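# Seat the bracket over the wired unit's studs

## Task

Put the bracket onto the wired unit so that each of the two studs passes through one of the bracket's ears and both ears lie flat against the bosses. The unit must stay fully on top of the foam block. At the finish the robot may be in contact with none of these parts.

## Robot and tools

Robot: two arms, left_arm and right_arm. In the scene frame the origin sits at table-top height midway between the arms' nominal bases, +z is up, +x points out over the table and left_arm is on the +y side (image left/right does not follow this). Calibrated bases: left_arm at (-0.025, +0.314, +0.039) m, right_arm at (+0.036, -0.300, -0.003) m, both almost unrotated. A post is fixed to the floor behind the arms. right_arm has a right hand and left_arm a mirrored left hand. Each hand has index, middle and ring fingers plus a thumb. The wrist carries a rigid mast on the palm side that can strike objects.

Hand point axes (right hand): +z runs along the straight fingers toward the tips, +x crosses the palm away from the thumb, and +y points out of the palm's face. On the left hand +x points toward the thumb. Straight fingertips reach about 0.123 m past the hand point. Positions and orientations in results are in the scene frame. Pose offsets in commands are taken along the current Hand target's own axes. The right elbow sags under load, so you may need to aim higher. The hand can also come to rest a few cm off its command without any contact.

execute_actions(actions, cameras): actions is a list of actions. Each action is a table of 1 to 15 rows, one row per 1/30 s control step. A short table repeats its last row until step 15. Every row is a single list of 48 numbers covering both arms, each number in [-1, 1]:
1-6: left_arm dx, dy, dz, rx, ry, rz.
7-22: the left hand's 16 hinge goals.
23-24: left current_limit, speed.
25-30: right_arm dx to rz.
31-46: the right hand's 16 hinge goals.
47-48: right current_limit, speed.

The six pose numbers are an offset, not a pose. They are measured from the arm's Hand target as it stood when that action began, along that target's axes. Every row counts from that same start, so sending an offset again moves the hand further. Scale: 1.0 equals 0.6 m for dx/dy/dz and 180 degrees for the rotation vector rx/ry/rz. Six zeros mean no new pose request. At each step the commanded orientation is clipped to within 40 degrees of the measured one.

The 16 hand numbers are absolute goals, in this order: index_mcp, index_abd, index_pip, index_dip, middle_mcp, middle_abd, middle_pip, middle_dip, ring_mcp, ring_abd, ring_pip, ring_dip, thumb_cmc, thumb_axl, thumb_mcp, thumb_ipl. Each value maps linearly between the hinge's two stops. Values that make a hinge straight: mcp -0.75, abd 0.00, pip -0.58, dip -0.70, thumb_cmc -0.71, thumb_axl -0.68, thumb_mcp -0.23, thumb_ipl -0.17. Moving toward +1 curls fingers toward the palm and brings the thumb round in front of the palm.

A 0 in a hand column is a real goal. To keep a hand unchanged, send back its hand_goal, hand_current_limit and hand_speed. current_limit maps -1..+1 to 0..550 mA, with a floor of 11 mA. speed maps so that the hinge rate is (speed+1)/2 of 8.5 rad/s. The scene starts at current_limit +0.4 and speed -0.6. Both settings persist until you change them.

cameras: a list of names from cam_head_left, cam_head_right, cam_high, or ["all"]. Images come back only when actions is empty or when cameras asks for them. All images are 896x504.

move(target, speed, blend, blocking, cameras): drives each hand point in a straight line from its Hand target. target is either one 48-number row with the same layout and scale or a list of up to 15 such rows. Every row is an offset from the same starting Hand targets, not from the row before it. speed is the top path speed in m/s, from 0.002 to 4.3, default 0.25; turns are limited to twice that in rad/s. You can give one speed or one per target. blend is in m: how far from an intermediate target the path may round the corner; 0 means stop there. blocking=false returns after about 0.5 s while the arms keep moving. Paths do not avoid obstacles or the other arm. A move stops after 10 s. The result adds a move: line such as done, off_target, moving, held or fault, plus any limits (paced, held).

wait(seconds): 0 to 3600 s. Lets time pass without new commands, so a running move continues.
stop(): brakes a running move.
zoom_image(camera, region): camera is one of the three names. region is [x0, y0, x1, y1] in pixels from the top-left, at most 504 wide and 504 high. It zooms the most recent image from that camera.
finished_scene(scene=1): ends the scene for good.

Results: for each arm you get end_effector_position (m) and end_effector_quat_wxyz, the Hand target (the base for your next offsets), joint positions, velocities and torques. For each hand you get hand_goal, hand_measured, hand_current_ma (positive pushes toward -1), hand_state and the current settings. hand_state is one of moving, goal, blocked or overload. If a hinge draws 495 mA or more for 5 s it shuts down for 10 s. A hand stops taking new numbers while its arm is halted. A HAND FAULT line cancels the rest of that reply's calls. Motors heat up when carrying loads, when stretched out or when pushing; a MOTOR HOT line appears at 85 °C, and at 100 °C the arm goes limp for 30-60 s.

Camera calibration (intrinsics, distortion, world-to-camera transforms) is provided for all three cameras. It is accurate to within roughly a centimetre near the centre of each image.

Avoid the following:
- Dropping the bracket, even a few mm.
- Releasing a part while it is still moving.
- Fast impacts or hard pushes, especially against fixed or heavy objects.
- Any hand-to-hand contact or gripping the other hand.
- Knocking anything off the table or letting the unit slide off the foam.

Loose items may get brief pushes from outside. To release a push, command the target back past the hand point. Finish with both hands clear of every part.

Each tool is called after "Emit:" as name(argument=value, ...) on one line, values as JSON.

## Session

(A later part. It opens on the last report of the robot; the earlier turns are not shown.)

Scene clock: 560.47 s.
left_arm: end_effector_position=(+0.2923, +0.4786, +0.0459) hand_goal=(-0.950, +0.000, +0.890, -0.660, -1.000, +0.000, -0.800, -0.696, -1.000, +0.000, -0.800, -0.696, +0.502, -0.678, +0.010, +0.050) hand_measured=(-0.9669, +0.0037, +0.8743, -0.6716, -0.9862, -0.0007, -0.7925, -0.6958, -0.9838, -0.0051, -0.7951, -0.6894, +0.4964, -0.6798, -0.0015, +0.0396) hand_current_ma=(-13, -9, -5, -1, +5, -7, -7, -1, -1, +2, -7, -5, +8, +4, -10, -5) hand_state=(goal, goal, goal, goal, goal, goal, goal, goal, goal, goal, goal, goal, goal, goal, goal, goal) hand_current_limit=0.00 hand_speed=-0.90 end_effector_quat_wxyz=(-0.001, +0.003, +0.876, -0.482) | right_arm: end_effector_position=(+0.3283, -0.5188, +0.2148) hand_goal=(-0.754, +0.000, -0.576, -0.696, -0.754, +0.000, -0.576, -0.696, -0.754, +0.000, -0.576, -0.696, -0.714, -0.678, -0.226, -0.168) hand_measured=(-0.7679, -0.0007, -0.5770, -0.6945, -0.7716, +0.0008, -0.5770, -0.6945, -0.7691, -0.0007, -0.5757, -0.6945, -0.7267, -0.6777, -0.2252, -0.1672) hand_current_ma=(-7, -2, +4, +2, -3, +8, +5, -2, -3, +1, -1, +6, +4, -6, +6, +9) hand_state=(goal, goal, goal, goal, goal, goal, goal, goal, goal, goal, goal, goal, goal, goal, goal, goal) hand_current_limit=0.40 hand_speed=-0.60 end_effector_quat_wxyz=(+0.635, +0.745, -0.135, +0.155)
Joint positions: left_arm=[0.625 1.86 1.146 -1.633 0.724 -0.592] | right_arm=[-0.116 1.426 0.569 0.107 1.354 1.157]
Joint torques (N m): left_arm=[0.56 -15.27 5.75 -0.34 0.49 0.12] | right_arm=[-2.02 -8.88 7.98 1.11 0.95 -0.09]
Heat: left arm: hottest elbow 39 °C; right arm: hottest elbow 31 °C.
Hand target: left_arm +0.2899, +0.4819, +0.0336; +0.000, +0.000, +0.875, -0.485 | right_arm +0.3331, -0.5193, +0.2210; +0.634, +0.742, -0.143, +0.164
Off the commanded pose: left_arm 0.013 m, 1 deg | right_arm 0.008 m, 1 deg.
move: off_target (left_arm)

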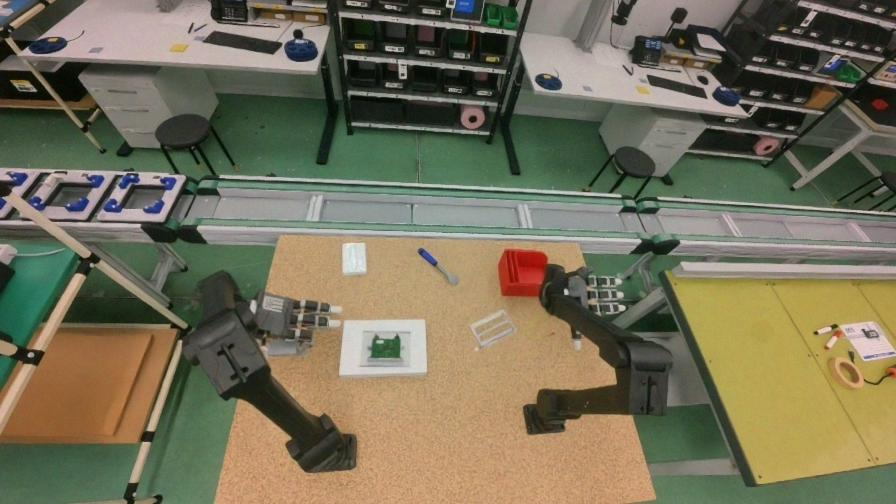

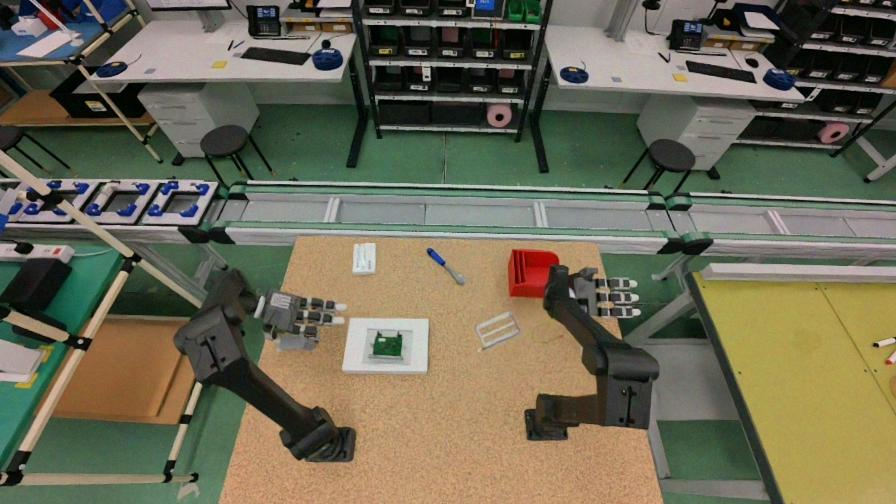

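Emit:
move(target=[[0,0,0,0,0,0,-0.95,0,0.72,-0.66,-1,0,-0.8,-0.6957,-1,0,-0.8,-0.6957,0.5014,-0.678,-0.15,0.05,0.0,-0.9,0,0,0,0,0,0,-0.754,0,-0.576,-0.696,-0.754,0,-0.576,-0.696,-0.754,0,-0.576,-0.696,-0.714,-0.678,-0.226,-0.168,0.4,-0.6],[0,-0.12,-0.075,0,0,0,-0.95,0,0.7,-0.66,-1,0,-0.8,-0.6957,-1,0,-0.8,-0.6957,0.5014,-0.678,-0.15,0.05,0.0,-0.9,0,0,0,0,0,0,-0.754,0,-0.576,-0.696,-0.754,0,-0.576,-0.696,-0.754,0,-0.576,-0.696,-0.714,-0.678,-0.226,-0.168,0.4,-0.6],[-0.2,-0.12,-0.075,0,0,0,-0.95,0,0.7,-0.66,-1,0,-0.8,-0.6957,-1,0,-0.8,-0.6957,0.5014,-0.678,-0.15,0.05,0.0,-0.9,0,0,0,0,0,0,-0.754,0,-0.576,-0.696,-0.754,0,-0.576,-0.696,-0.754,0,-0.576,-0.696,-0.714,-0.678,-0.226,-0.168,0.4,-0.6]], cameras=["all"], speed=0.1)

Emit:
zoom_image(camera="cam_head_right", region=[270, 320, 330, 365])

Emit:
zoom_image(camera="cam_head_left", region=[255, 320, 315, 365])

Emit:
zoom_image(camera="cam_high", region=[600, 290, 690, 380])

Scene clock: 583.83 s.
left_arm: end_effector_position=(+0.4004, +0.4809, +0.1164) hand_goal=(-0.950, +0.000, +0.700, -0.660, -1.000, +0.000, -0.800, -0.696, -1.000, +0.000, -0.800, -0.696, +0.502, -0.678, -0.150, +0.050) hand_measured=(-0.9404, +0.0037, +0.7036, -0.6678, -0.9862, -0.0080, -0.7925, -0.6958, -0.9838, -0.0080, -0.7951, -0.6894, +0.5040, -0.6746, -0.1401, +0.0501) hand_current_ma=(-5, -3, -6, +3, +10, -1, -8, -6, -7, +8, -10, -10, +0, +3, -4, +1) hand_state=(goal, goal, goal, goal, goal, goal, goal, goal, goal, goal, goal, goal, goal, goal, goal, goal) hand_current_limit=0.00 hand_speed=-0.90 end_effector_quat_wxyz=(+0.031, -0.010, +0.889, -0.456) | right_arm: end_effector_position=(+0.3283, -0.5188, +0.2148) hand_goal=(-0.754, +0.000, -0.576, -0.696, -0.754, +0.000, -0.576, -0.696, -0.754, +0.000, -0.576, -0.696, -0.714, -0.678, -0.226, -0.168) hand_measured=(-0.7691, +0.0008, -0.5770, -0.6958, -0.7716, -0.0007, -0.5770, -0.6971, -0.7691, -0.0007, -0.5770, -0.6958, -0.7267, -0.6756, -0.2252, -0.1681) hand_current_ma=(-5, +2, +13, +11, -6, -2, +4, -3, -12, +4, +2, +11, +4, -8, +4, +9) hand_state=(goal, goal, goal, goal, goal, goal, goal, goal, goal, goal, goal, goal, goal, goal, goal, goal) hand_current_limit=0.40 hand_speed=-0.60 end_effector_quat_wxyz=(+0.635, +0.745, -0.135, +0.155)
Joint positions: left_arm=[0.498 1.874 1.439 -1.69 0.818 -0.812] | right_arm=[-0.116 1.426 0.569 0.107 1.354 1.157]
Joint torques (N m): left_arm=[-1.49 -18.43 11.67 -1.11 0.77 -0.12] | right_arm=[-2.02 -8.88 8.01 1.1 0.95 -0.09]
Heat: left arm: hottest elbow 39 °C; right arm: hottest elbow 31 °C.
Hand target: left_arm +0.4098, +0.4819, +0.1186; +0.000, +0.000, +0.875, -0.485 | right_arm +0.3331, -0.5193, +0.2210; +0.634, +0.742, -0.143, +0.164
Off the commanded pose: left_arm 0.010 m, 5 deg | right_arm 0.008 m, 1 deg.
joint sent to its limit (left arm) — joint 4 (wrist pitch), lower limit. The joint targets are off in orientation, not in position.
move: off_target (left_arm); target 2's new numbers were sent with left_arm's hand 0.004 m and 6 deg from that target

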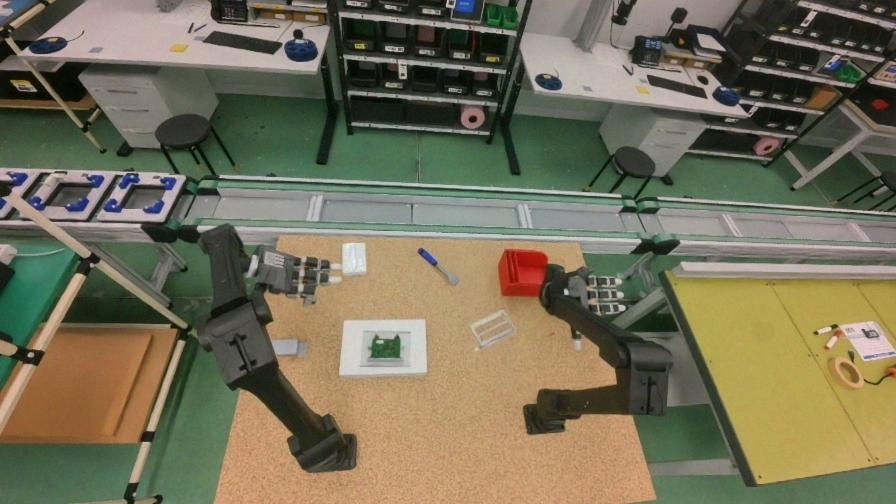

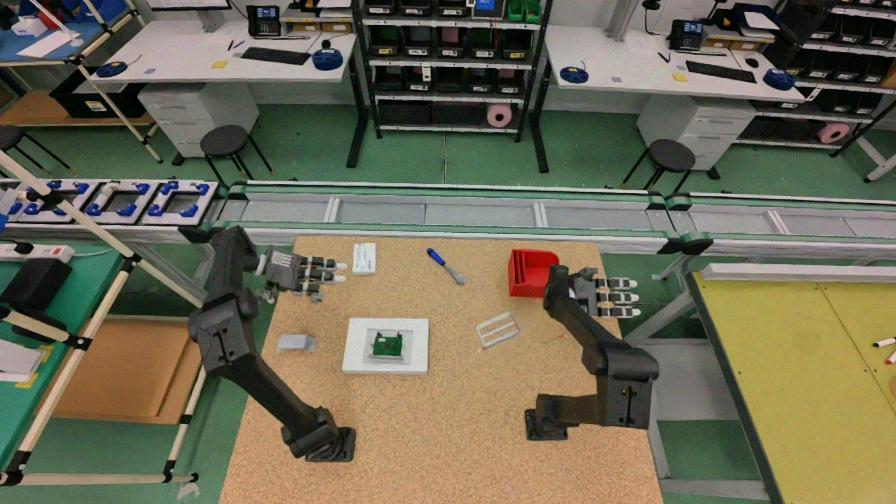

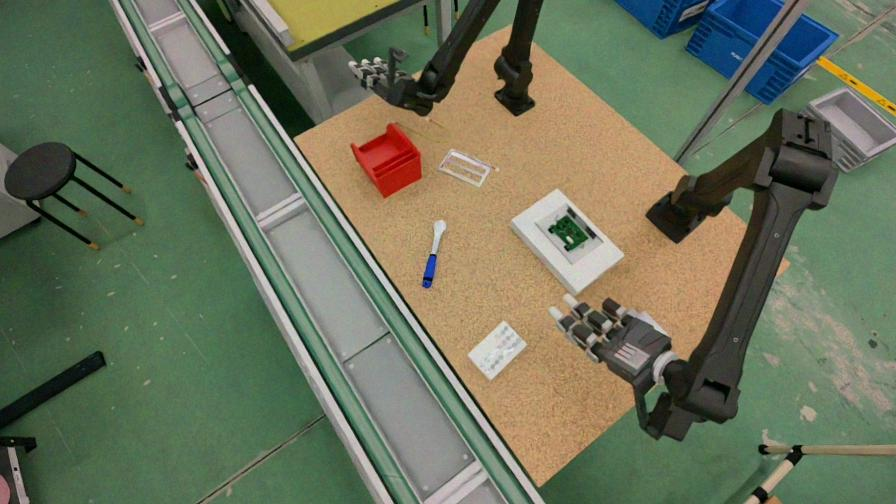

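Scaled by 8.400 from the camera's image (finer frame: 1280x720).

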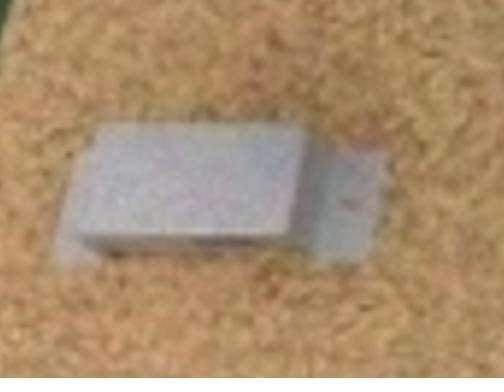

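Scaled by 8.400 from the camera's image (finer frame: 1280x720).

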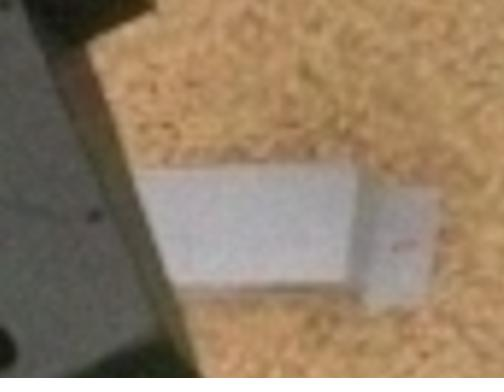

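Scaled by 5.600 from the camera's image (finer frame: 1280x720).

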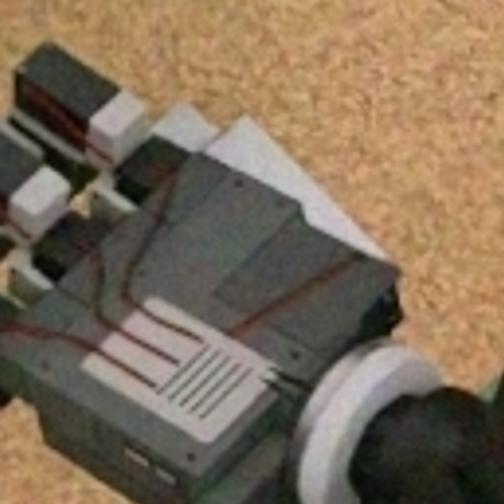

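Emit:
move(target=[[0.2013,0.0312,0.0242,0,0,0,-0.93,0,0.66,-0.6957,-1,0,-0.8,-0.6957,-1,0,-0.8,-0.6957,0.5014,-0.678,-0.18,0.0703,0.0,-0.7,0,0,0,0,0,0,-0.754,0,-0.576,-0.696,-0.754,0,-0.576,-0.696,-0.754,0,-0.576,-0.696,-0.714,-0.678,-0.226,-0.168,0.4,-0.6],[0.2013,0.1175,0.0781,0,0,0,-0.93,0,0.66,-0.6957,-1,0,-0.8,-0.6957,-1,0,-0.8,-0.6957,0.5014,-0.678,-0.18,0.0703,0.0,-0.7,0,0,0,0,0,0,-0.754,0,-0.576,-0.696,-0.754,0,-0.576,-0.696,-0.754,0,-0.576,-0.696,-0.714,-0.678,-0.226,-0.168,0.4,-0.6]], cameras=["cam_head_left","cam_head_right"], speed=[0.15,0.05])

Emit:
zoom_image(camera="cam_head_right", region=[262, 320, 322, 360])

Emit:
zoom_image(camera="cam_head_left", region=[250, 320, 310, 365])

Scene clock: 612.47 s.
left_arm: end_effector_position=(+0.2938, +0.4780, +0.0437) hand_goal=(-0.930, +0.000, +0.660, -0.696, -1.000, +0.000, -0.800, -0.696, -1.000, +0.000, -0.800, -0.696, +0.502, -0.678, -0.180, +0.070) hand_measured=(-0.9199, +0.0037, +0.6625, -0.6907, -0.9850, -0.0080, -0.7912, -0.6958, -0.9838, -0.0080, -0.7951, -0.6907, +0.5052, -0.6746, -0.1688, +0.0710) hand_current_ma=(-6, -9, +1, +4, +7, -4, -9, -10, +1, +7, -15, -4, +3, +5, -5, +5) hand_state=(goal, goal, goal, goal, goal, goal, goal, goal, goal, goal, goal, goal, goal, goal, goal, goal) hand_current_limit=0.00 hand_speed=-0.70 end_effector_quat_wxyz=(+0.001, +0.000, +0.876, -0.482) | right_arm: end_effector_position=(+0.3283, -0.5188, +0.2148) hand_goal=(-0.754, +0.000, -0.576, -0.696, -0.754, +0.000, -0.576, -0.696, -0.754, +0.000, -0.576, -0.696, -0.714, -0.678, -0.226, -0.168) hand_measured=(-0.7691, -0.0007, -0.5770, -0.6958, -0.7703, -0.0007, -0.5782, -0.6971, -0.7691, -0.0007, -0.5757, -0.6971, -0.7280, -0.6777, -0.2252, -0.1681) hand_current_ma=(-7, -1, +6, +8, -2, +8, +6, -1, -7, -2, -5, -2, +7, -6, +7, +11) hand_state=(goal, goal, goal, goal, goal, goal, goal, goal, goal, goal, goal, goal, goal, goal, goal, goal) hand_current_limit=0.40 hand_speed=-0.60 end_effector_quat_wxyz=(+0.635, +0.745, -0.135, +0.155)
Joint positions: left_arm=[0.622 1.862 1.144 -1.621 0.73 -0.603] | right_arm=[-0.116 1.426 0.569 0.107 1.354 1.157]
Joint torques (N m): left_arm=[0.32 -15.97 5.31 -0.58 0.41 0.22] | right_arm=[-2.02 -8.82 7.99 1.1 0.95 -0.09]
Heat: left arm: hottest elbow 41 °C; right arm: hottest elbow 31 °C.
Hand target: left_arm +0.2892, +0.4795, +0.0339; +0.001, +0.000, +0.875, -0.485 | right_arm +0.3331, -0.5193, +0.2210; +0.634, +0.742, -0.143, +0.164
Off the commanded pose: left_arm 0.011 m, 0 deg | right_arm 0.008 m, 1 deg.
move: off_target (left_arm)

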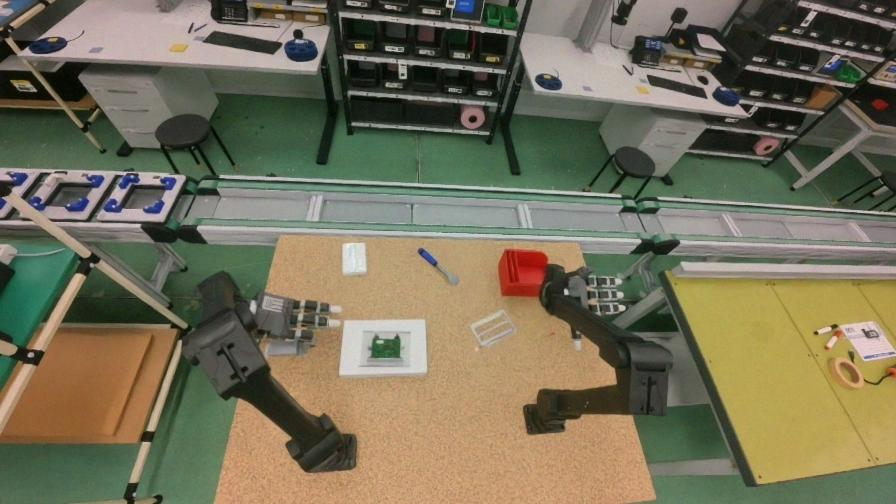

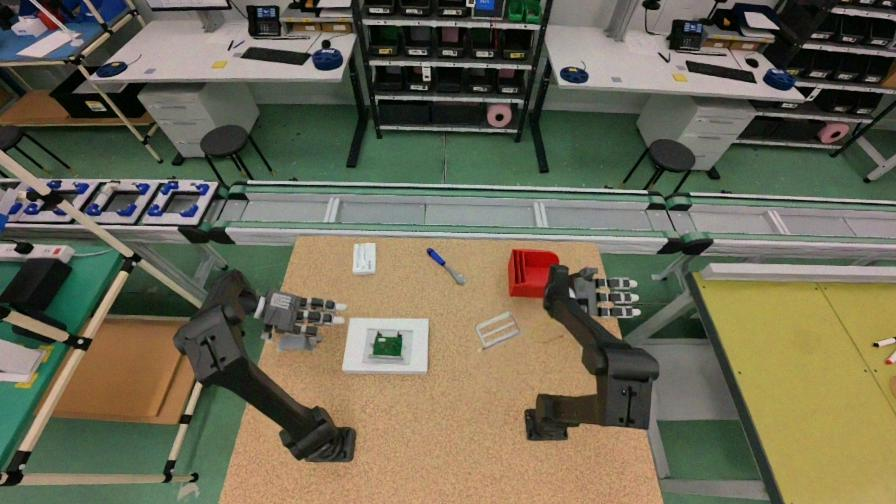

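Scaled by 8.400 from the camera's image (finer frame: 1280x720).

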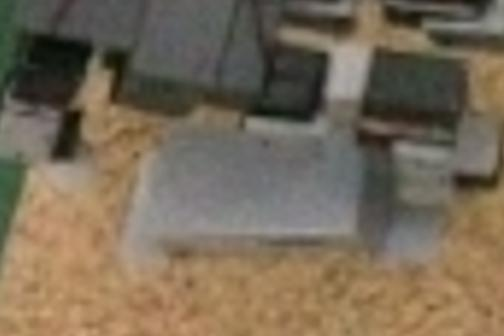

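Scaled by 8.400 from the camera's image (finer frame: 1280x720).

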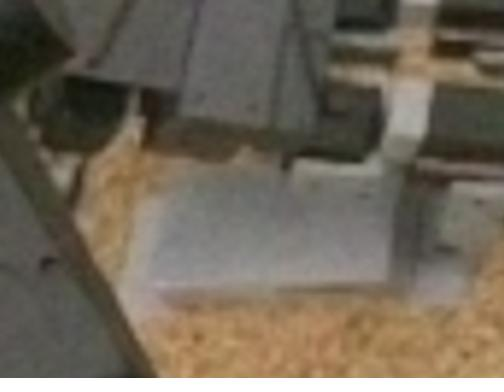

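Emit:
move(target=[0,-0.0053,0.0085,0,0,0,-0.93,0,0.66,-0.6957,-1,0,-0.8,-0.6957,-1,0,-0.8,-0.6957,0.5014,-0.678,-0.18,0.0703,0.0,-0.7,0,0,0,0,0,0,-0.754,0,-0.576,-0.696,-0.754,0,-0.576,-0.696,-0.754,0,-0.576,-0.696,-0.714,-0.678,-0.226,-0.168,0.4,-0.6], speed=0.05)

Scene clock: 628.20 s.
left_arm: end_effector_position=(+0.2910, +0.4757, +0.0403) hand_goal=(-0.930, +0.000, +0.660, -0.696, -1.000, +0.000, -0.800, -0.696, -1.000, +0.000, -0.800, -0.696, +0.502, -0.678, -0.180, +0.070) hand_measured=(-0.9199, +0.0037, +0.6613, -0.6920, -0.9862, -0.0065, -0.7925, -0.6958, -0.9838, -0.0080, -0.7951, -0.6894, +0.5040, -0.6746, -0.1688, +0.0710) hand_current_ma=(-6, -10, +5, +4, +3, -3, -8, -11, -4, +9, -11, -9, +1, -1, -2, +4) hand_state=(goal, goal, goal, goal, goal, goal, goal, goal, goal, goal, goal, goal, goal, goal, goal, goal) hand_current_limit=0.00 hand_speed=-0.70 end_effector_quat_wxyz=(+0.000, +0.000, +0.876, -0.482) | right_arm: end_effector_position=(+0.3283, -0.5188, +0.2148) hand_goal=(-0.754, +0.000, -0.576, -0.696, -0.754, +0.000, -0.576, -0.696, -0.754, +0.000, -0.576, -0.696, -0.714, -0.678, -0.226, -0.168) hand_measured=(-0.7679, -0.0007, -0.5770, -0.6958, -0.7703, -0.0007, -0.5782, -0.6958, -0.7691, -0.0007, -0.5770, -0.6958, -0.7280, -0.6777, -0.2252, -0.1681) hand_current_ma=(-5, +5, +10, +0, -3, +5, +8, +1, -6, -3, -3, +9, +1, -7, +7, +7) hand_state=(goal, goal, goal, goal, goal, goal, goal, goal, goal, goal, goal, goal, goal, goal, goal, goal) hand_current_limit=0.40 hand_speed=-0.60 end_effector_quat_wxyz=(+0.635, +0.745, -0.135, +0.155)
Joint positions: left_arm=[0.622 1.862 1.132 -1.61 0.731 -0.602] | right_arm=[-0.116 1.426 0.569 0.107 1.354 1.157]
Joint torques (N m): left_arm=[-0.85 -16.79 5.29 -0.55 0.66 0.1] | right_arm=[-2.08 -8.82 7.98 1.09 0.95 -0.09]
Heat: left arm: hottest elbow 39 °C; right arm: hottest elbow 31 °C.
Hand target: left_arm +0.2891, +0.4735, +0.0339; +0.000, +0.000, +0.875, -0.485 | right_arm +0.3331, -0.5193, +0.2210; +0.634, +0.742, -0.143, +0.164
Off the commanded pose: left_arm 0.007 m, 0 deg | right_arm 0.008 m, 1 deg.
move: done

Emit:
move(target=[-0.0083,-0.021,-0.025,0,0,0,-0.93,0,0.66,-0.6957,-1,0,-0.8,-0.6957,-1,0,-0.8,-0.6957,0.5014,-0.678,-0.18,0.0703,0.0,-0.7,0,0,0,0,0,0,-0.754,0,-0.576,-0.696,-0.754,0,-0.576,-0.696,-0.754,0,-0.576,-0.696,-0.714,-0.678,-0.226,-0.168,0.4,-0.6], speed=0.05)

Scene clock: 633.47 s.
left_arm: end_effector_position=(+0.2871, +0.4726, +0.0444) hand_goal=(-0.930, +0.000, +0.660, -0.696, -1.000, +0.000, -0.800, -0.696, -1.000, +0.000, -0.800, -0.696, +0.502, -0.678, -0.180, +0.070) hand_measured=(-0.9199, +0.0037, +0.6625, -0.6907, -0.9850, -0.0065, -0.7925, -0.6958, -0.9838, -0.0080, -0.7951, -0.6894, +0.5040, -0.6746, -0.1688, +0.0710) hand_current_ma=(-6, -1, +2, +5, +9, -3, -10, -4, +4, +6, -7, -8, +4, +1, -10, +3) hand_state=(goal, goal, goal, goal, goal, goal, goal, goal, goal, goal, goal, goal, goal, goal, goal, goal) hand_current_limit=0.00 hand_speed=-0.70 end_effector_quat_wxyz=(-0.007, -0.004, +0.873, -0.488) | right_arm: end_effector_position=(+0.3283, -0.5188, +0.2148) hand_goal=(-0.754, +0.000, -0.576, -0.696, -0.754, +0.000, -0.576, -0.696, -0.754, +0.000, -0.576, -0.696, -0.714, -0.678, -0.226, -0.168) hand_measured=(-0.7691, +0.0008, -0.5782, -0.6958, -0.7703, -0.0007, -0.5770, -0.6958, -0.7691, +0.0008, -0.5782, -0.6958, -0.7280, -0.6777, -0.2262, -0.1681) hand_current_ma=(-5, +0, +6, +12, +1, +8, +11, -12, -10, -3, +2, -2, +8, -3, +6, +9) hand_state=(goal, goal, goal, goal, goal, goal, goal, goal, goal, goal, goal, goal, goal, goal, goal, goal) hand_current_limit=0.40 hand_speed=-0.60 end_effector_quat_wxyz=(+0.635, +0.745, -0.135, +0.155)
Joint positions: left_arm=[0.622 1.86 1.132 -1.634 0.731 -0.602] | right_arm=[-0.116 1.426 0.569 0.107 1.354 1.157]
Joint torques (N m): left_arm=[-0.26 -17.96 8.57 -1.76 0.54 0.15] | right_arm=[-2.02 -8.88 7.99 1.07 0.95 -0.09]
Heat: left arm: hottest elbow 39 °C; right arm: hottest elbow 31 °C.
Hand target: left_arm +0.2940, +0.4795, +0.0525; +0.000, +0.000, +0.875, -0.485 | right_arm +0.3331, -0.5193, +0.2210; +0.634, +0.742, -0.143, +0.164
Off the commanded pose: left_arm 0.013 m, 1 deg | right_arm 0.008 m, 1 deg.
move: off_target (left_arm)

Emit:
move(target=[[0.0077,-0.057,-0.0268,0,0,0,-0.93,0,0.66,-0.6957,-1,0,-0.8,-0.6957,-1,0,-0.8,-0.6957,0.5014,-0.678,-0.18,0.0703,0.0,-0.7,0,0,0,0,0,0,-0.754,0,-0.576,-0.696,-0.754,0,-0.576,-0.696,-0.754,0,-0.576,-0.696,-0.714,-0.678,-0.226,-0.168,0.4,-0.6],[0.0077,0.0212,0.022,0,0,0,-0.93,0,0.66,-0.6957,-1,0,-0.8,-0.6957,-1,0,-0.8,-0.6957,0.5014,-0.678,-0.18,0.0703,0.0,-0.7,0,0,0,0,0,0,-0.754,0,-0.576,-0.696,-0.754,0,-0.576,-0.696,-0.754,0,-0.576,-0.696,-0.714,-0.678,-0.226,-0.168,0.4,-0.6]], speed=[0.1,0.05])

Scene clock: 640.77 s.
left_arm: end_effector_position=(+0.2908, +0.4755, +0.0433) hand_goal=(-0.930, +0.000, +0.660, -0.696, -1.000, +0.000, -0.800, -0.696, -1.000, +0.000, -0.800, -0.696, +0.502, -0.678, -0.180, +0.070) hand_measured=(-0.9187, +0.0037, +0.6625, -0.6907, -0.9850, -0.0065, -0.7925, -0.6958, -0.9838, -0.0080, -0.7964, -0.6894, +0.5040, -0.6746, -0.1688, +0.0710) hand_current_ma=(-4, -10, +3, +2, +8, -4, -8, -5, +1, +5, -13, -3, +2, +4, -10, +2) hand_state=(goal, goal, goal, goal, goal, goal, goal, goal, goal, goal, goal, goal, goal, goal, goal, goal) hand_current_limit=0.00 hand_speed=-0.70 end_effector_quat_wxyz=(+0.001, -0.001, +0.876, -0.482) | right_arm: end_effector_position=(+0.3283, -0.5188, +0.2148) hand_goal=(-0.754, +0.000, -0.576, -0.696, -0.754, +0.000, -0.576, -0.696, -0.754, +0.000, -0.576, -0.696, -0.714, -0.678, -0.226, -0.168) hand_measured=(-0.7691, +0.0008, -0.5770, -0.6958, -0.7703, -0.0007, -0.5770, -0.6958, -0.7691, -0.0007, -0.5770, -0.6958, -0.7280, -0.6767, -0.2262, -0.1681) hand_current_ma=(-6, -1, +3, +8, +1, +7, +13, -8, -4, -4, +2, +12, +3, -4, +5, +13) hand_state=(goal, goal, goal, goal, goal, goal, goal, goal, goal, goal, goal, goal, goal, goal, goal, goal) hand_current_limit=0.40 hand_speed=-0.60 end_effector_quat_wxyz=(+0.635, +0.745, -0.135, +0.155)
Joint positions: left_arm=[0.622 1.855 1.132 -1.614 0.731 -0.605] | right_arm=[-0.116 1.426 0.569 0.107 1.354 1.157]
Joint torques (N m): left_arm=[-0.44 -15.91 5.75 -0.57 0.59 0.14] | right_arm=[-2.02 -8.82 8.01 1.09 0.95 -0.09]
Heat: left arm: hottest elbow 39 °C; right arm: hottest elbow 31 °C.
Hand target: left_arm +0.2895, +0.4750, +0.0346; +0.001, +0.000, +0.875, -0.485 | right_arm +0.3331, -0.5193, +0.2210; +0.634, +0.742, -0.143, +0.164
Off the commanded pose: left_arm 0.009 m, 0 deg | right_arm 0.008 m, 1 deg.
move: done

Emit:
move(target=[-0.0067,-0.0035,0.0057,0,0,0,-0.93,0,0.66,-0.6957,-1,0,-0.8,-0.6957,-1,0,-0.8,-0.6957,0.5014,-0.678,-0.18,0.0703,0.0,-0.7,0,0,0,0,0,0,-0.754,0,-0.576,-0.696,-0.754,0,-0.576,-0.696,-0.754,0,-0.576,-0.696,-0.714,-0.678,-0.226,-0.168,0.4,-0.6], speed=0.05)

Scene clock: 645.83 s.
left_arm: end_effector_position=(+0.2930, +0.4756, +0.0428) hand_goal=(-0.930, +0.000, +0.660, -0.696, -1.000, +0.000, -0.800, -0.696, -1.000, +0.000, -0.800, -0.696, +0.502, -0.678, -0.180, +0.070) hand_measured=(-0.9199, +0.0037, +0.6625, -0.6920, -0.9850, -0.0065, -0.7925, -0.6958, -0.9838, -0.0080, -0.7964, -0.6894, +0.5040, -0.6735, -0.1688, +0.0710) hand_current_ma=(-4, -8, +0, +4, +8, -6, -14, -6, +2, +8, -11, -9, +5, +2, -4, +1) hand_state=(goal, goal, goal, goal, goal, goal, goal, goal, goal, goal, goal, goal, goal, goal, goal, goal) hand_current_limit=0.00 hand_speed=-0.70 end_effector_quat_wxyz=(+0.006, -0.001, +0.876, -0.482) | right_arm: end_effector_position=(+0.3283, -0.5188, +0.2148) hand_goal=(-0.754, +0.000, -0.576, -0.696, -0.754, +0.000, -0.576, -0.696, -0.754, +0.000, -0.576, -0.696, -0.714, -0.678, -0.226, -0.168) hand_measured=(-0.7679, +0.0008, -0.5770, -0.6958, -0.7703, -0.0007, -0.5782, -0.6958, -0.7703, +0.0008, -0.5770, -0.6958, -0.7280, -0.6777, -0.2262, -0.1672) hand_current_ma=(-4, +2, +0, +13, -1, +4, +13, -8, -14, -3, -3, +9, +4, -4, +3, +5) hand_state=(goal, goal, goal, goal, goal, goal, goal, goal, goal, goal, goal, goal, goal, goal, goal, goal) hand_current_limit=0.40 hand_speed=-0.60 end_effector_quat_wxyz=(+0.635, +0.745, -0.135, +0.155)
Joint positions: left_arm=[0.622 1.855 1.132 -1.608 0.738 -0.605] | right_arm=[-0.116 1.426 0.569 0.107 1.354 1.157]
Joint torques (N m): left_arm=[-1.49 -15.85 5.85 -0.58 0.66 0.02] | right_arm=[-2.08 -8.88 7.99 1.1 0.95 -0.09]
Heat: left arm: hottest elbow 39 °C; right arm: hottest elbow 31 °C.
Hand target: left_arm +0.2935, +0.4710, +0.0346; +0.000, +0.000, +0.875, -0.485 | right_arm +0.3331, -0.5193, +0.2210; +0.634, +0.742, -0.143, +0.164
Off the commanded pose: left_arm 0.009 m, 1 deg | right_arm 0.008 m, 1 deg.
move: done

Emit:
move(target=[[0,0,0,0,0,0,-0.93,0,0.86,-0.66,-1,0,-0.8,-0.6957,-1,0,-0.8,-0.6957,0.5014,-0.678,0.0,0.0703,0.0,-0.85,0,0,0,0,0,0,-0.754,0,-0.576,-0.696,-0.754,0,-0.576,-0.696,-0.754,0,-0.576,-0.696,-0.714,-0.678,-0.226,-0.168,0.4,-0.6],[0,0,0,0,0,0,-0.93,0,1.0,-0.62,-1,0,-0.8,-0.6957,-1,0,-0.8,-0.6957,0.5014,-0.678,0.11,0.08,0.0,-0.85,0,0,0,0,0,0,-0.754,0,-0.576,-0.696,-0.754,0,-0.576,-0.696,-0.754,0,-0.576,-0.696,-0.714,-0.678,-0.226,-0.168,0.4,-0.6]])

Emit:
move(target=[0,-0.0707,-0.0442,0,0,0,-0.93,0,1.0,-0.62,-1,0,-0.8,-0.6957,-1,0,-0.8,-0.6957,0.5014,-0.678,0.11,0.08,0.0,-0.85,0,0,0,0,0,0,-0.754,0,-0.576,-0.696,-0.754,0,-0.576,-0.696,-0.754,0,-0.576,-0.696,-0.714,-0.678,-0.226,-0.168,0.4,-0.6], cameras=["cam_head_left","cam_head_right"], speed=0.04)

Emit:
zoom_image(camera="cam_head_right", region=[262, 315, 322, 360])

Emit:
zoom_image(camera="cam_head_left", region=[250, 315, 310, 360])

Scene clock: 655.07 s.
left_arm: end_effector_position=(+0.2934, +0.4758, +0.0426) hand_goal=(-0.930, +0.000, +1.000, -0.620, -1.000, +0.000, -0.800, -0.696, -1.000, +0.000, -0.800, -0.696, +0.502, -0.678, +0.110, +0.080) hand_measured=(-0.9609, +0.0037, +0.8730, -0.6588, -0.9850, -0.0080, -0.7925, -0.6958, -0.9838, -0.0080, -0.7964, -0.6894, +0.5040, -0.6788, -0.0194, +0.0606) hand_current_ma=(-23, -7, -113, -15, +5, -3, -11, -3, -8, +6, -10, -9, +4, +4, -191, -9) hand_state=(blocked, goal, blocked, blocked, goal, goal, goal, goal, goal, goal, goal, goal, goal, goal, blocked, goal) hand_current_limit=0.00 hand_speed=-0.85 end_effector_quat_wxyz=(+0.006, -0.001, +0.876, -0.481) | right_arm: end_effector_position=(+0.3283, -0.5188, +0.2148) hand_goal=(-0.754, +0.000, -0.576, -0.696, -0.754, +0.000, -0.576, -0.696, -0.754, +0.000, -0.576, -0.696, -0.714, -0.678, -0.226, -0.168) hand_measured=(-0.7691, +0.0008, -0.5770, -0.6958, -0.7703, -0.0007, -0.5770, -0.6971, -0.7691, -0.0007, -0.5770, -0.6945, -0.7280, -0.6777, -0.2262, -0.1681) hand_current_ma=(+1, +7, +3, +6, -1, +7, +6, -3, -10, +4, +1, +8, +2, -6, +8, +8) hand_state=(goal, goal, goal, goal, goal, goal, goal, goal, goal, goal, goal, goal, goal, goal, goal, goal) hand_current_limit=0.40 hand_speed=-0.60 end_effector_quat_wxyz=(+0.635, +0.745, -0.135, +0.155)
Joint positions: left_arm=[0.622 1.855 1.132 -1.606 0.739 -0.605] | right_arm=[-0.116 1.426 0.569 0.107 1.354 1.157]
Joint torques (N m): left_arm=[-1.61 -15.85 5.91 -0.62 0.63 0.03] | right_arm=[-2.02 -8.76 7.98 1.09 0.95 -0.09]
Heat: left arm: hottest elbow 39 °C; right arm: hottest elbow 31 °C.
Hand target: left_arm +0.2935, +0.4710, +0.0346; +0.000, +0.000, +0.875, -0.485 | right_arm +0.3331, -0.5193, +0.2210; +0.634, +0.742, -0.143, +0.164
Off the commanded pose: left_arm 0.009 m, 1 deg | right_arm 0.008 m, 1 deg.
move: done

Scene clock: 656.70 s.
left_arm: end_effector_position=(+0.2865, +0.4704, +0.0733) hand_goal=(-0.930, +0.000, +1.000, -0.620, -1.000, +0.000, -0.800, -0.696, -1.000, +0.000, -0.800, -0.696, +0.502, -0.678, +0.110, +0.080) hand_measured=(-0.9669, +0.0037, +0.8743, -0.6588, -0.9850, -0.0065, -0.7925, -0.6971, -0.9838, -0.0080, -0.7964, -0.6894, +0.5052, -0.6735, -0.0124, +0.0567) hand_current_ma=(-24, -5, -111, -18, +5, -3, -9, -7, -4, +6, -7, -5, +6, +9, -172, -9) hand_state=(blocked, goal, blocked, blocked, goal, goal, goal, goal, goal, goal, goal, goal, goal, goal, blocked, blocked) hand_current_limit=0.00 hand_speed=-0.85 end_effector_quat_wxyz=(+0.004, -0.002, +0.875, -0.484) | right_arm: end_effector_position=(+0.3283, -0.5188, +0.2148) hand_goal=(-0.754, +0.000, -0.576, -0.696, -0.754, +0.000, -0.576, -0.696, -0.754, +0.000, -0.576, -0.696, -0.714, -0.678, -0.226, -0.168) hand_measured=(-0.7691, +0.0008, -0.5770, -0.6958, -0.7703, -0.0007, -0.5770, -0.6958, -0.7691, +0.0008, -0.5770, -0.6971, -0.7267, -0.6777, -0.2252, -0.1681) hand_current_ma=(-10, +2, +6, +8, +4, +5, +9, -8, -10, -2, -2, +10, +6, -6, +8, +9) hand_state=(goal, goal, goal, goal, goal, goal, goal, goal, goal, goal, goal, goal, goal, goal, goal, goal) hand_current_limit=0.40 hand_speed=-0.60 end_effector_quat_wxyz=(+0.635, +0.745, -0.135, +0.155)
Joint positions: left_arm=[0.622 1.79 1.132 -1.68 0.739 -0.605] | right_arm=[-0.116 1.426 0.569 0.107 1.354 1.157]
Joint torques (N m): left_arm=[-1.67 -17.49 9.11 -1.92 0.65 -0.06] | right_arm=[-2.02 -8.88 7.97 1.1 0.95 -0.09]
Heat: left arm: hottest elbow 39 °C; right arm: hottest elbow 31 °C.
Hand target: left_arm +0.2935, +0.4710, +0.0847; +0.001, +0.000, +0.875, -0.485 | right_arm +0.3331, -0.5193, +0.2210; +0.634, +0.742, -0.143, +0.164
Off the commanded pose: left_arm 0.013 m, 0 deg | right_arm 0.008 m, 1 deg.
joint sent to its limit (left arm) — joint 4 (wrist pitch), lower limit. The joint targets still meet the commanded pose.
move: off_target (left_arm)

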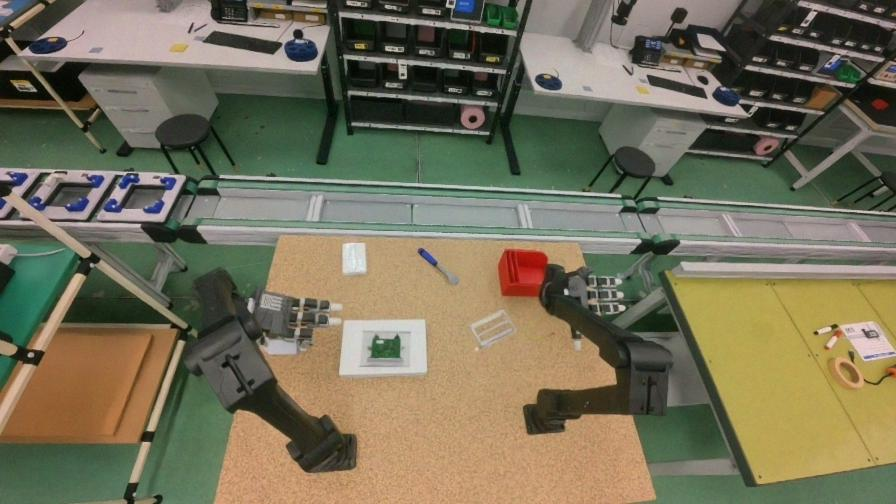

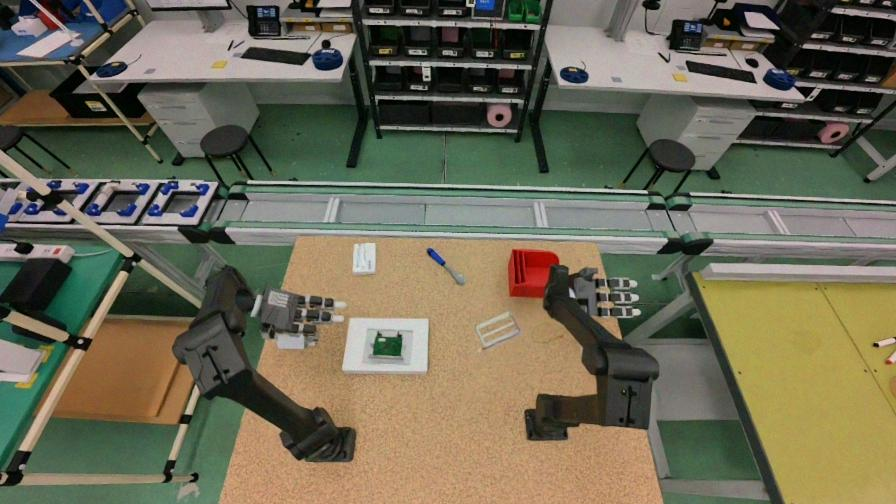

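Scaled by 8.400 from the camera's image (finer frame: 1280x720).

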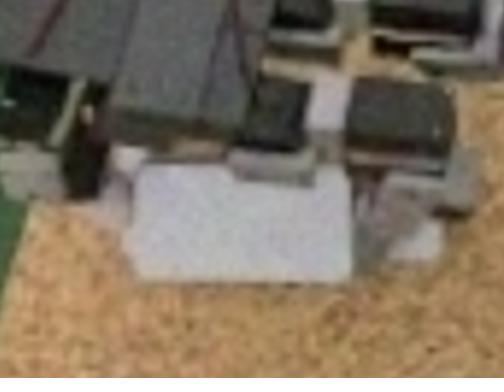

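Scaled by 8.400 from the camera's image (finer frame: 1280x720).

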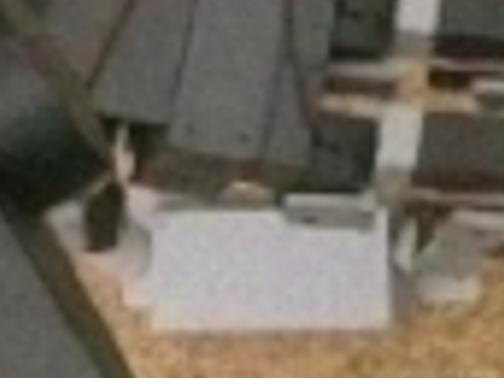

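Emit:
move(target=[[0,0.0495,0.0309,0,0,0,-0.93,0,0.96,-0.64,-1,0,-0.8,-0.6957,-1,0,-0.8,-0.6957,0.5014,-0.678,0.07,0.07,0.0,-0.85,0,0,0,0,0,0,-0.754,0,-0.576,-0.696,-0.754,0,-0.576,-0.696,-0.754,0,-0.576,-0.696,-0.714,-0.678,-0.226,-0.168,0.4,-0.6],[0,0.0707,0.0442,0,0,0,-0.93,0,0.96,-0.64,-1,0,-0.8,-0.6957,-1,0,-0.8,-0.6957,0.5014,-0.678,0.07,0.07,0.0,-0.85,0,0,0,0,0,0,-0.754,0,-0.576,-0.696,-0.754,0,-0.576,-0.696,-0.754,0,-0.576,-0.696,-0.714,-0.678,-0.226,-0.168,0.4,-0.6]], cameras=["cam_head_left","cam_head_right"], speed=[0.04,0.02])

Emit:
zoom_image(camera="cam_head_right", region=[262, 315, 322, 360])

Emit:
zoom_image(camera="cam_head_left", region=[250, 315, 310, 360])

Scene clock: 673.37 s.
left_arm: end_effector_position=(+0.2958, +0.4746, +0.0471) hand_goal=(-0.930, +0.000, +0.960, -0.640, -1.000, +0.000, -0.800, -0.696, -1.000, +0.000, -0.800, -0.696, +0.502, -0.678, +0.070, +0.070) hand_measured=(-0.9717, -0.0065, +0.8807, -0.6665, -0.9850, -0.0065, -0.7912, -0.6958, -0.9838, -0.0080, -0.7964, -0.6894, +0.5190, -0.6735, -0.0075, +0.0510) hand_current_ma=(-28, -6, -57, -11, +7, -3, -7, -11, +1, +9, -7, -11, +8, +9, -86, -3) hand_state=(blocked, goal, blocked, blocked, goal, goal, goal, goal, goal, goal, goal, goal, goal, goal, blocked, goal) hand_current_limit=0.00 hand_speed=-0.85 end_effector_quat_wxyz=(+0.012, +0.000, +0.877, -0.481) | right_arm: end_effector_position=(+0.3283, -0.5188, +0.2148) hand_goal=(-0.754, +0.000, -0.576, -0.696, -0.754, +0.000, -0.576, -0.696, -0.754, +0.000, -0.576, -0.696, -0.714, -0.678, -0.226, -0.168) hand_measured=(-0.7679, -0.0007, -0.5757, -0.6971, -0.7691, +0.0008, -0.5770, -0.6958, -0.7691, +0.0008, -0.5770, -0.6971, -0.7267, -0.6777, -0.2262, -0.1681) hand_current_ma=(+2, +4, +0, +3, +2, +12, +10, +0, -4, -1, -3, +4, +6, +0, +4, +11) hand_state=(goal, goal, goal, goal, goal, goal, goal, goal, goal, goal, goal, goal, goal, goal, goal, goal) hand_current_limit=0.40 hand_speed=-0.60 end_effector_quat_wxyz=(+0.635, +0.745, -0.135, +0.155)
Joint positions: left_arm=[0.62 1.844 1.132 -1.608 0.747 -0.605] | right_arm=[-0.116 1.426 0.569 0.107 1.354 1.157]
Joint torques (N m): left_arm=[-1.32 -14.86 5.94 -0.58 0.35 0.05] | right_arm=[-2.02 -8.88 7.98 1.1 0.95 -0.09]
Heat: left arm: hottest elbow 39 °C; right arm: hottest elbow 31 °C.
Hand target: left_arm +0.2935, +0.4710, +0.0347; +0.000, +0.000, +0.875, -0.485 | right_arm +0.3331, -0.5193, +0.2210; +0.634, +0.742, -0.143, +0.164
Off the commanded pose: left_arm 0.013 m, 1 deg | right_arm 0.008 m, 1 deg.
move: off_target (left_arm)

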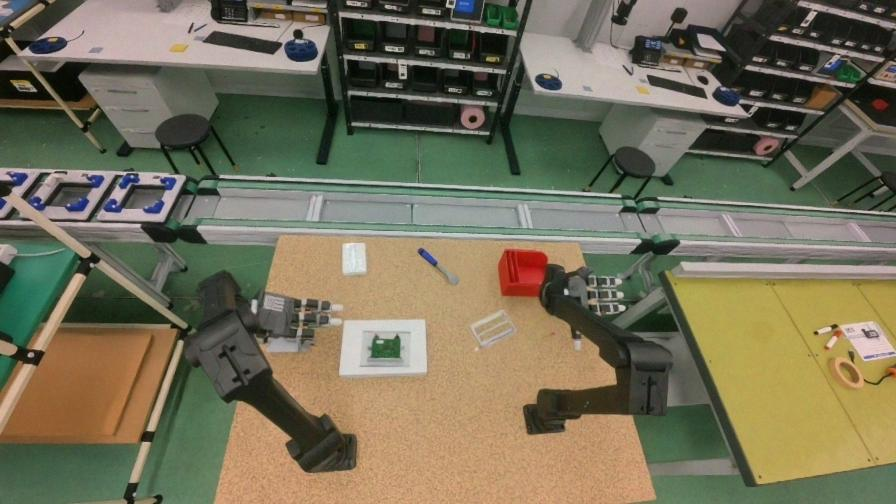

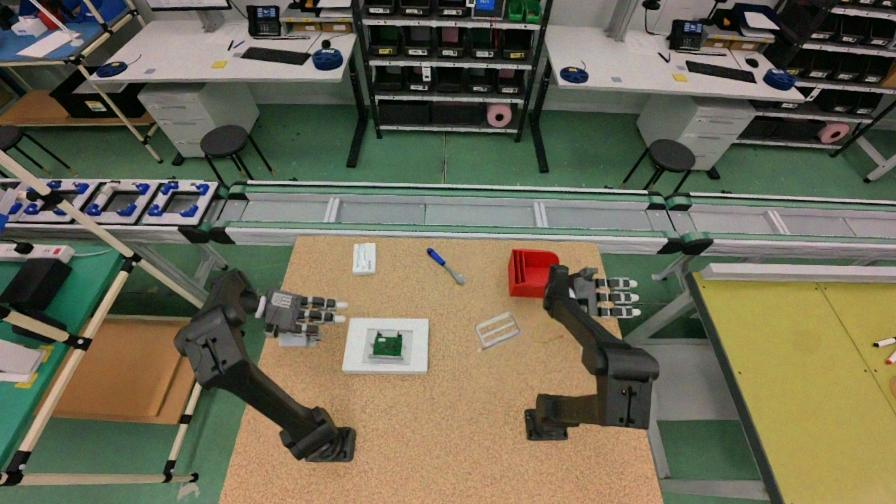

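Scaled by 8.400 from the camera's image (finer frame: 1280x720).

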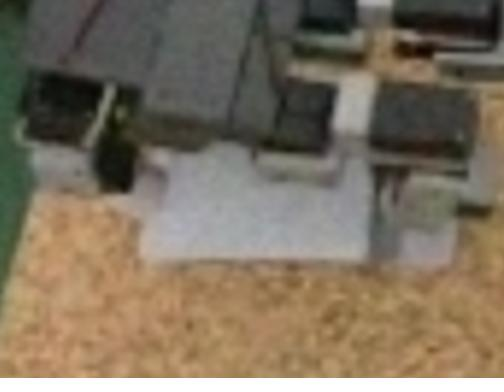

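Scaled by 8.400 from the camera's image (finer frame: 1280x720).

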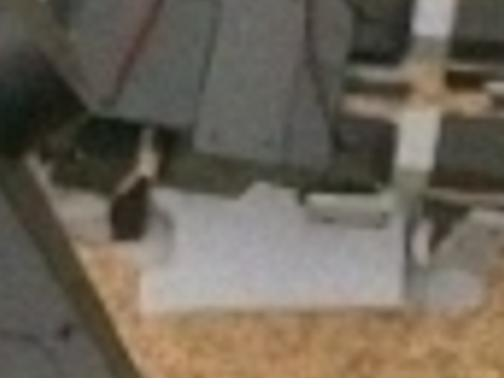

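Emit:
move(target=[0.003,0.0113,0.0071,0,0,0,-0.93,0,0.94,-0.64,-1,0,-0.8,-0.6957,-1,0,-0.8,-0.6957,0.5014,-0.678,0.05,0.07,0.0,-0.85,0,0,0,0,0,0,-0.754,0,-0.576,-0.696,-0.754,0,-0.576,-0.696,-0.754,0,-0.576,-0.696,-0.714,-0.678,-0.226,-0.168,0.4,-0.6], cameras=["cam_head_left","cam_head_right"], speed=0.02)

Emit:
zoom_image(camera="cam_head_right", region=[262, 315, 322, 360])

Scene clock: 677.47 s.
left_arm: end_effector_position=(+0.2964, +0.4756, +0.0408) hand_goal=(-0.930, +0.000, +0.940, -0.640, -1.000, +0.000, -0.800, -0.696, -1.000, +0.000, -0.800, -0.696, +0.502, -0.678, +0.050, +0.070) hand_measured=(-0.9717, -0.0065, +0.8845, -0.6678, -0.9850, -0.0080, -0.7925, -0.6958, -0.9838, -0.0080, -0.7951, -0.6894, +0.5190, -0.6735, -0.0085, +0.0510) hand_current_ma=(-29, -7, -29, -10, +7, -4, -6, -11, -2, +11, -9, -10, +11, +8, -57, -7) hand_state=(blocked, goal, blocked, blocked, goal, goal, goal, goal, goal, goal, goal, goal, goal, goal, blocked, goal) hand_current_limit=0.00 hand_speed=-0.85 end_effector_quat_wxyz=(+0.011, +0.001, +0.877, -0.480) | right_arm: end_effector_position=(+0.3283, -0.5188, +0.2148) hand_goal=(-0.754, +0.000, -0.576, -0.696, -0.754, +0.000, -0.576, -0.696, -0.754, +0.000, -0.576, -0.696, -0.714, -0.678, -0.226, -0.168) hand_measured=(-0.7691, -0.0007, -0.5770, -0.6958, -0.7703, +0.0008, -0.5770, -0.6958, -0.7703, -0.0007, -0.5757, -0.6971, -0.7267, -0.6777, -0.2262, -0.1681) hand_current_ma=(-4, +1, +11, +1, -1, +7, +8, -7, -12, -4, +2, +3, +4, -9, +8, -2) hand_state=(goal, goal, goal, goal, goal, goal, goal, goal, goal, goal, goal, goal, goal, goal, goal, goal) hand_current_limit=0.40 hand_speed=-0.60 end_effector_quat_wxyz=(+0.635, +0.745, -0.135, +0.155)
Joint positions: left_arm=[0.619 1.857 1.132 -1.595 0.744 -0.605] | right_arm=[-0.116 1.426 0.569 0.107 1.354 1.157]
Joint torques (N m): left_arm=[-0.97 -15.03 5.04 -0.29 0.39 0.06] | right_arm=[-2.02 -8.76 7.97 1.1 0.95 -0.09]
Heat: left arm: hottest elbow 39 °C; right arm: hottest elbow 31 °C.
Hand target: left_arm +0.2918, +0.4710, +0.0267; +0.001, +0.000, +0.875, -0.485 | right_arm +0.3331, -0.5193, +0.2210; +0.634, +0.742, -0.143, +0.164
Off the commanded pose: left_arm 0.016 m, 1 deg | right_arm 0.008 m, 1 deg.
move: off_target (left_arm)

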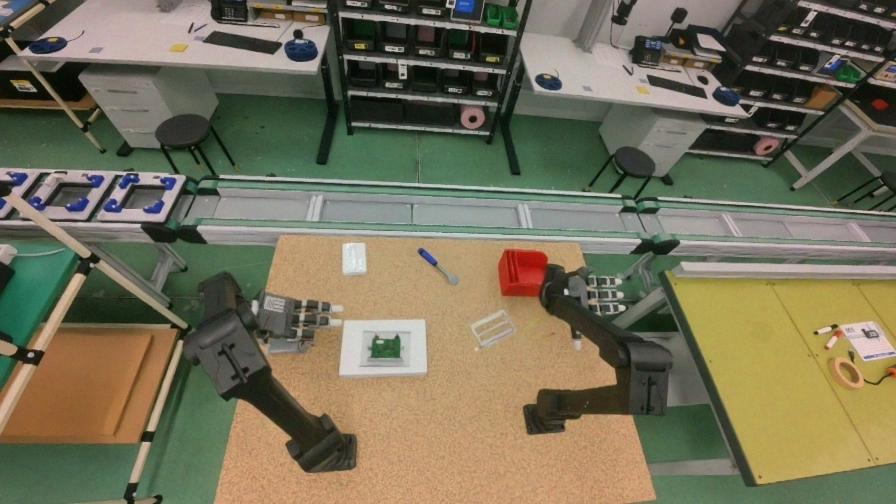

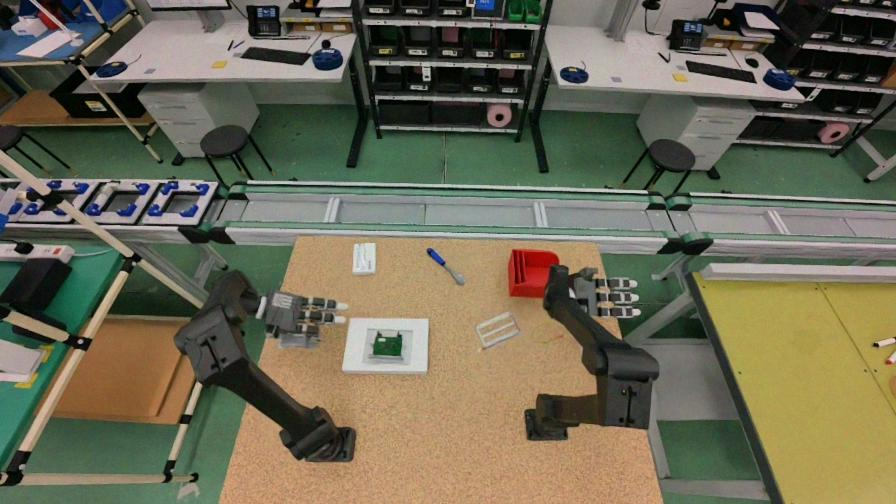

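Scaled by 8.400 from the camera's image (finer frame: 1280x720).

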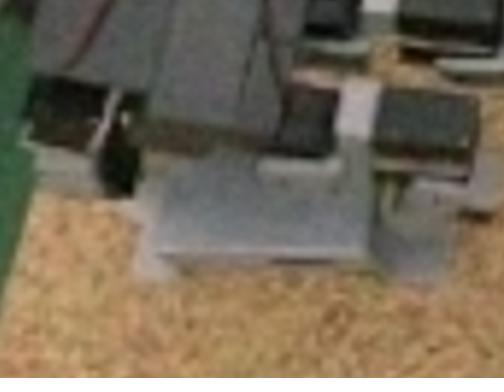

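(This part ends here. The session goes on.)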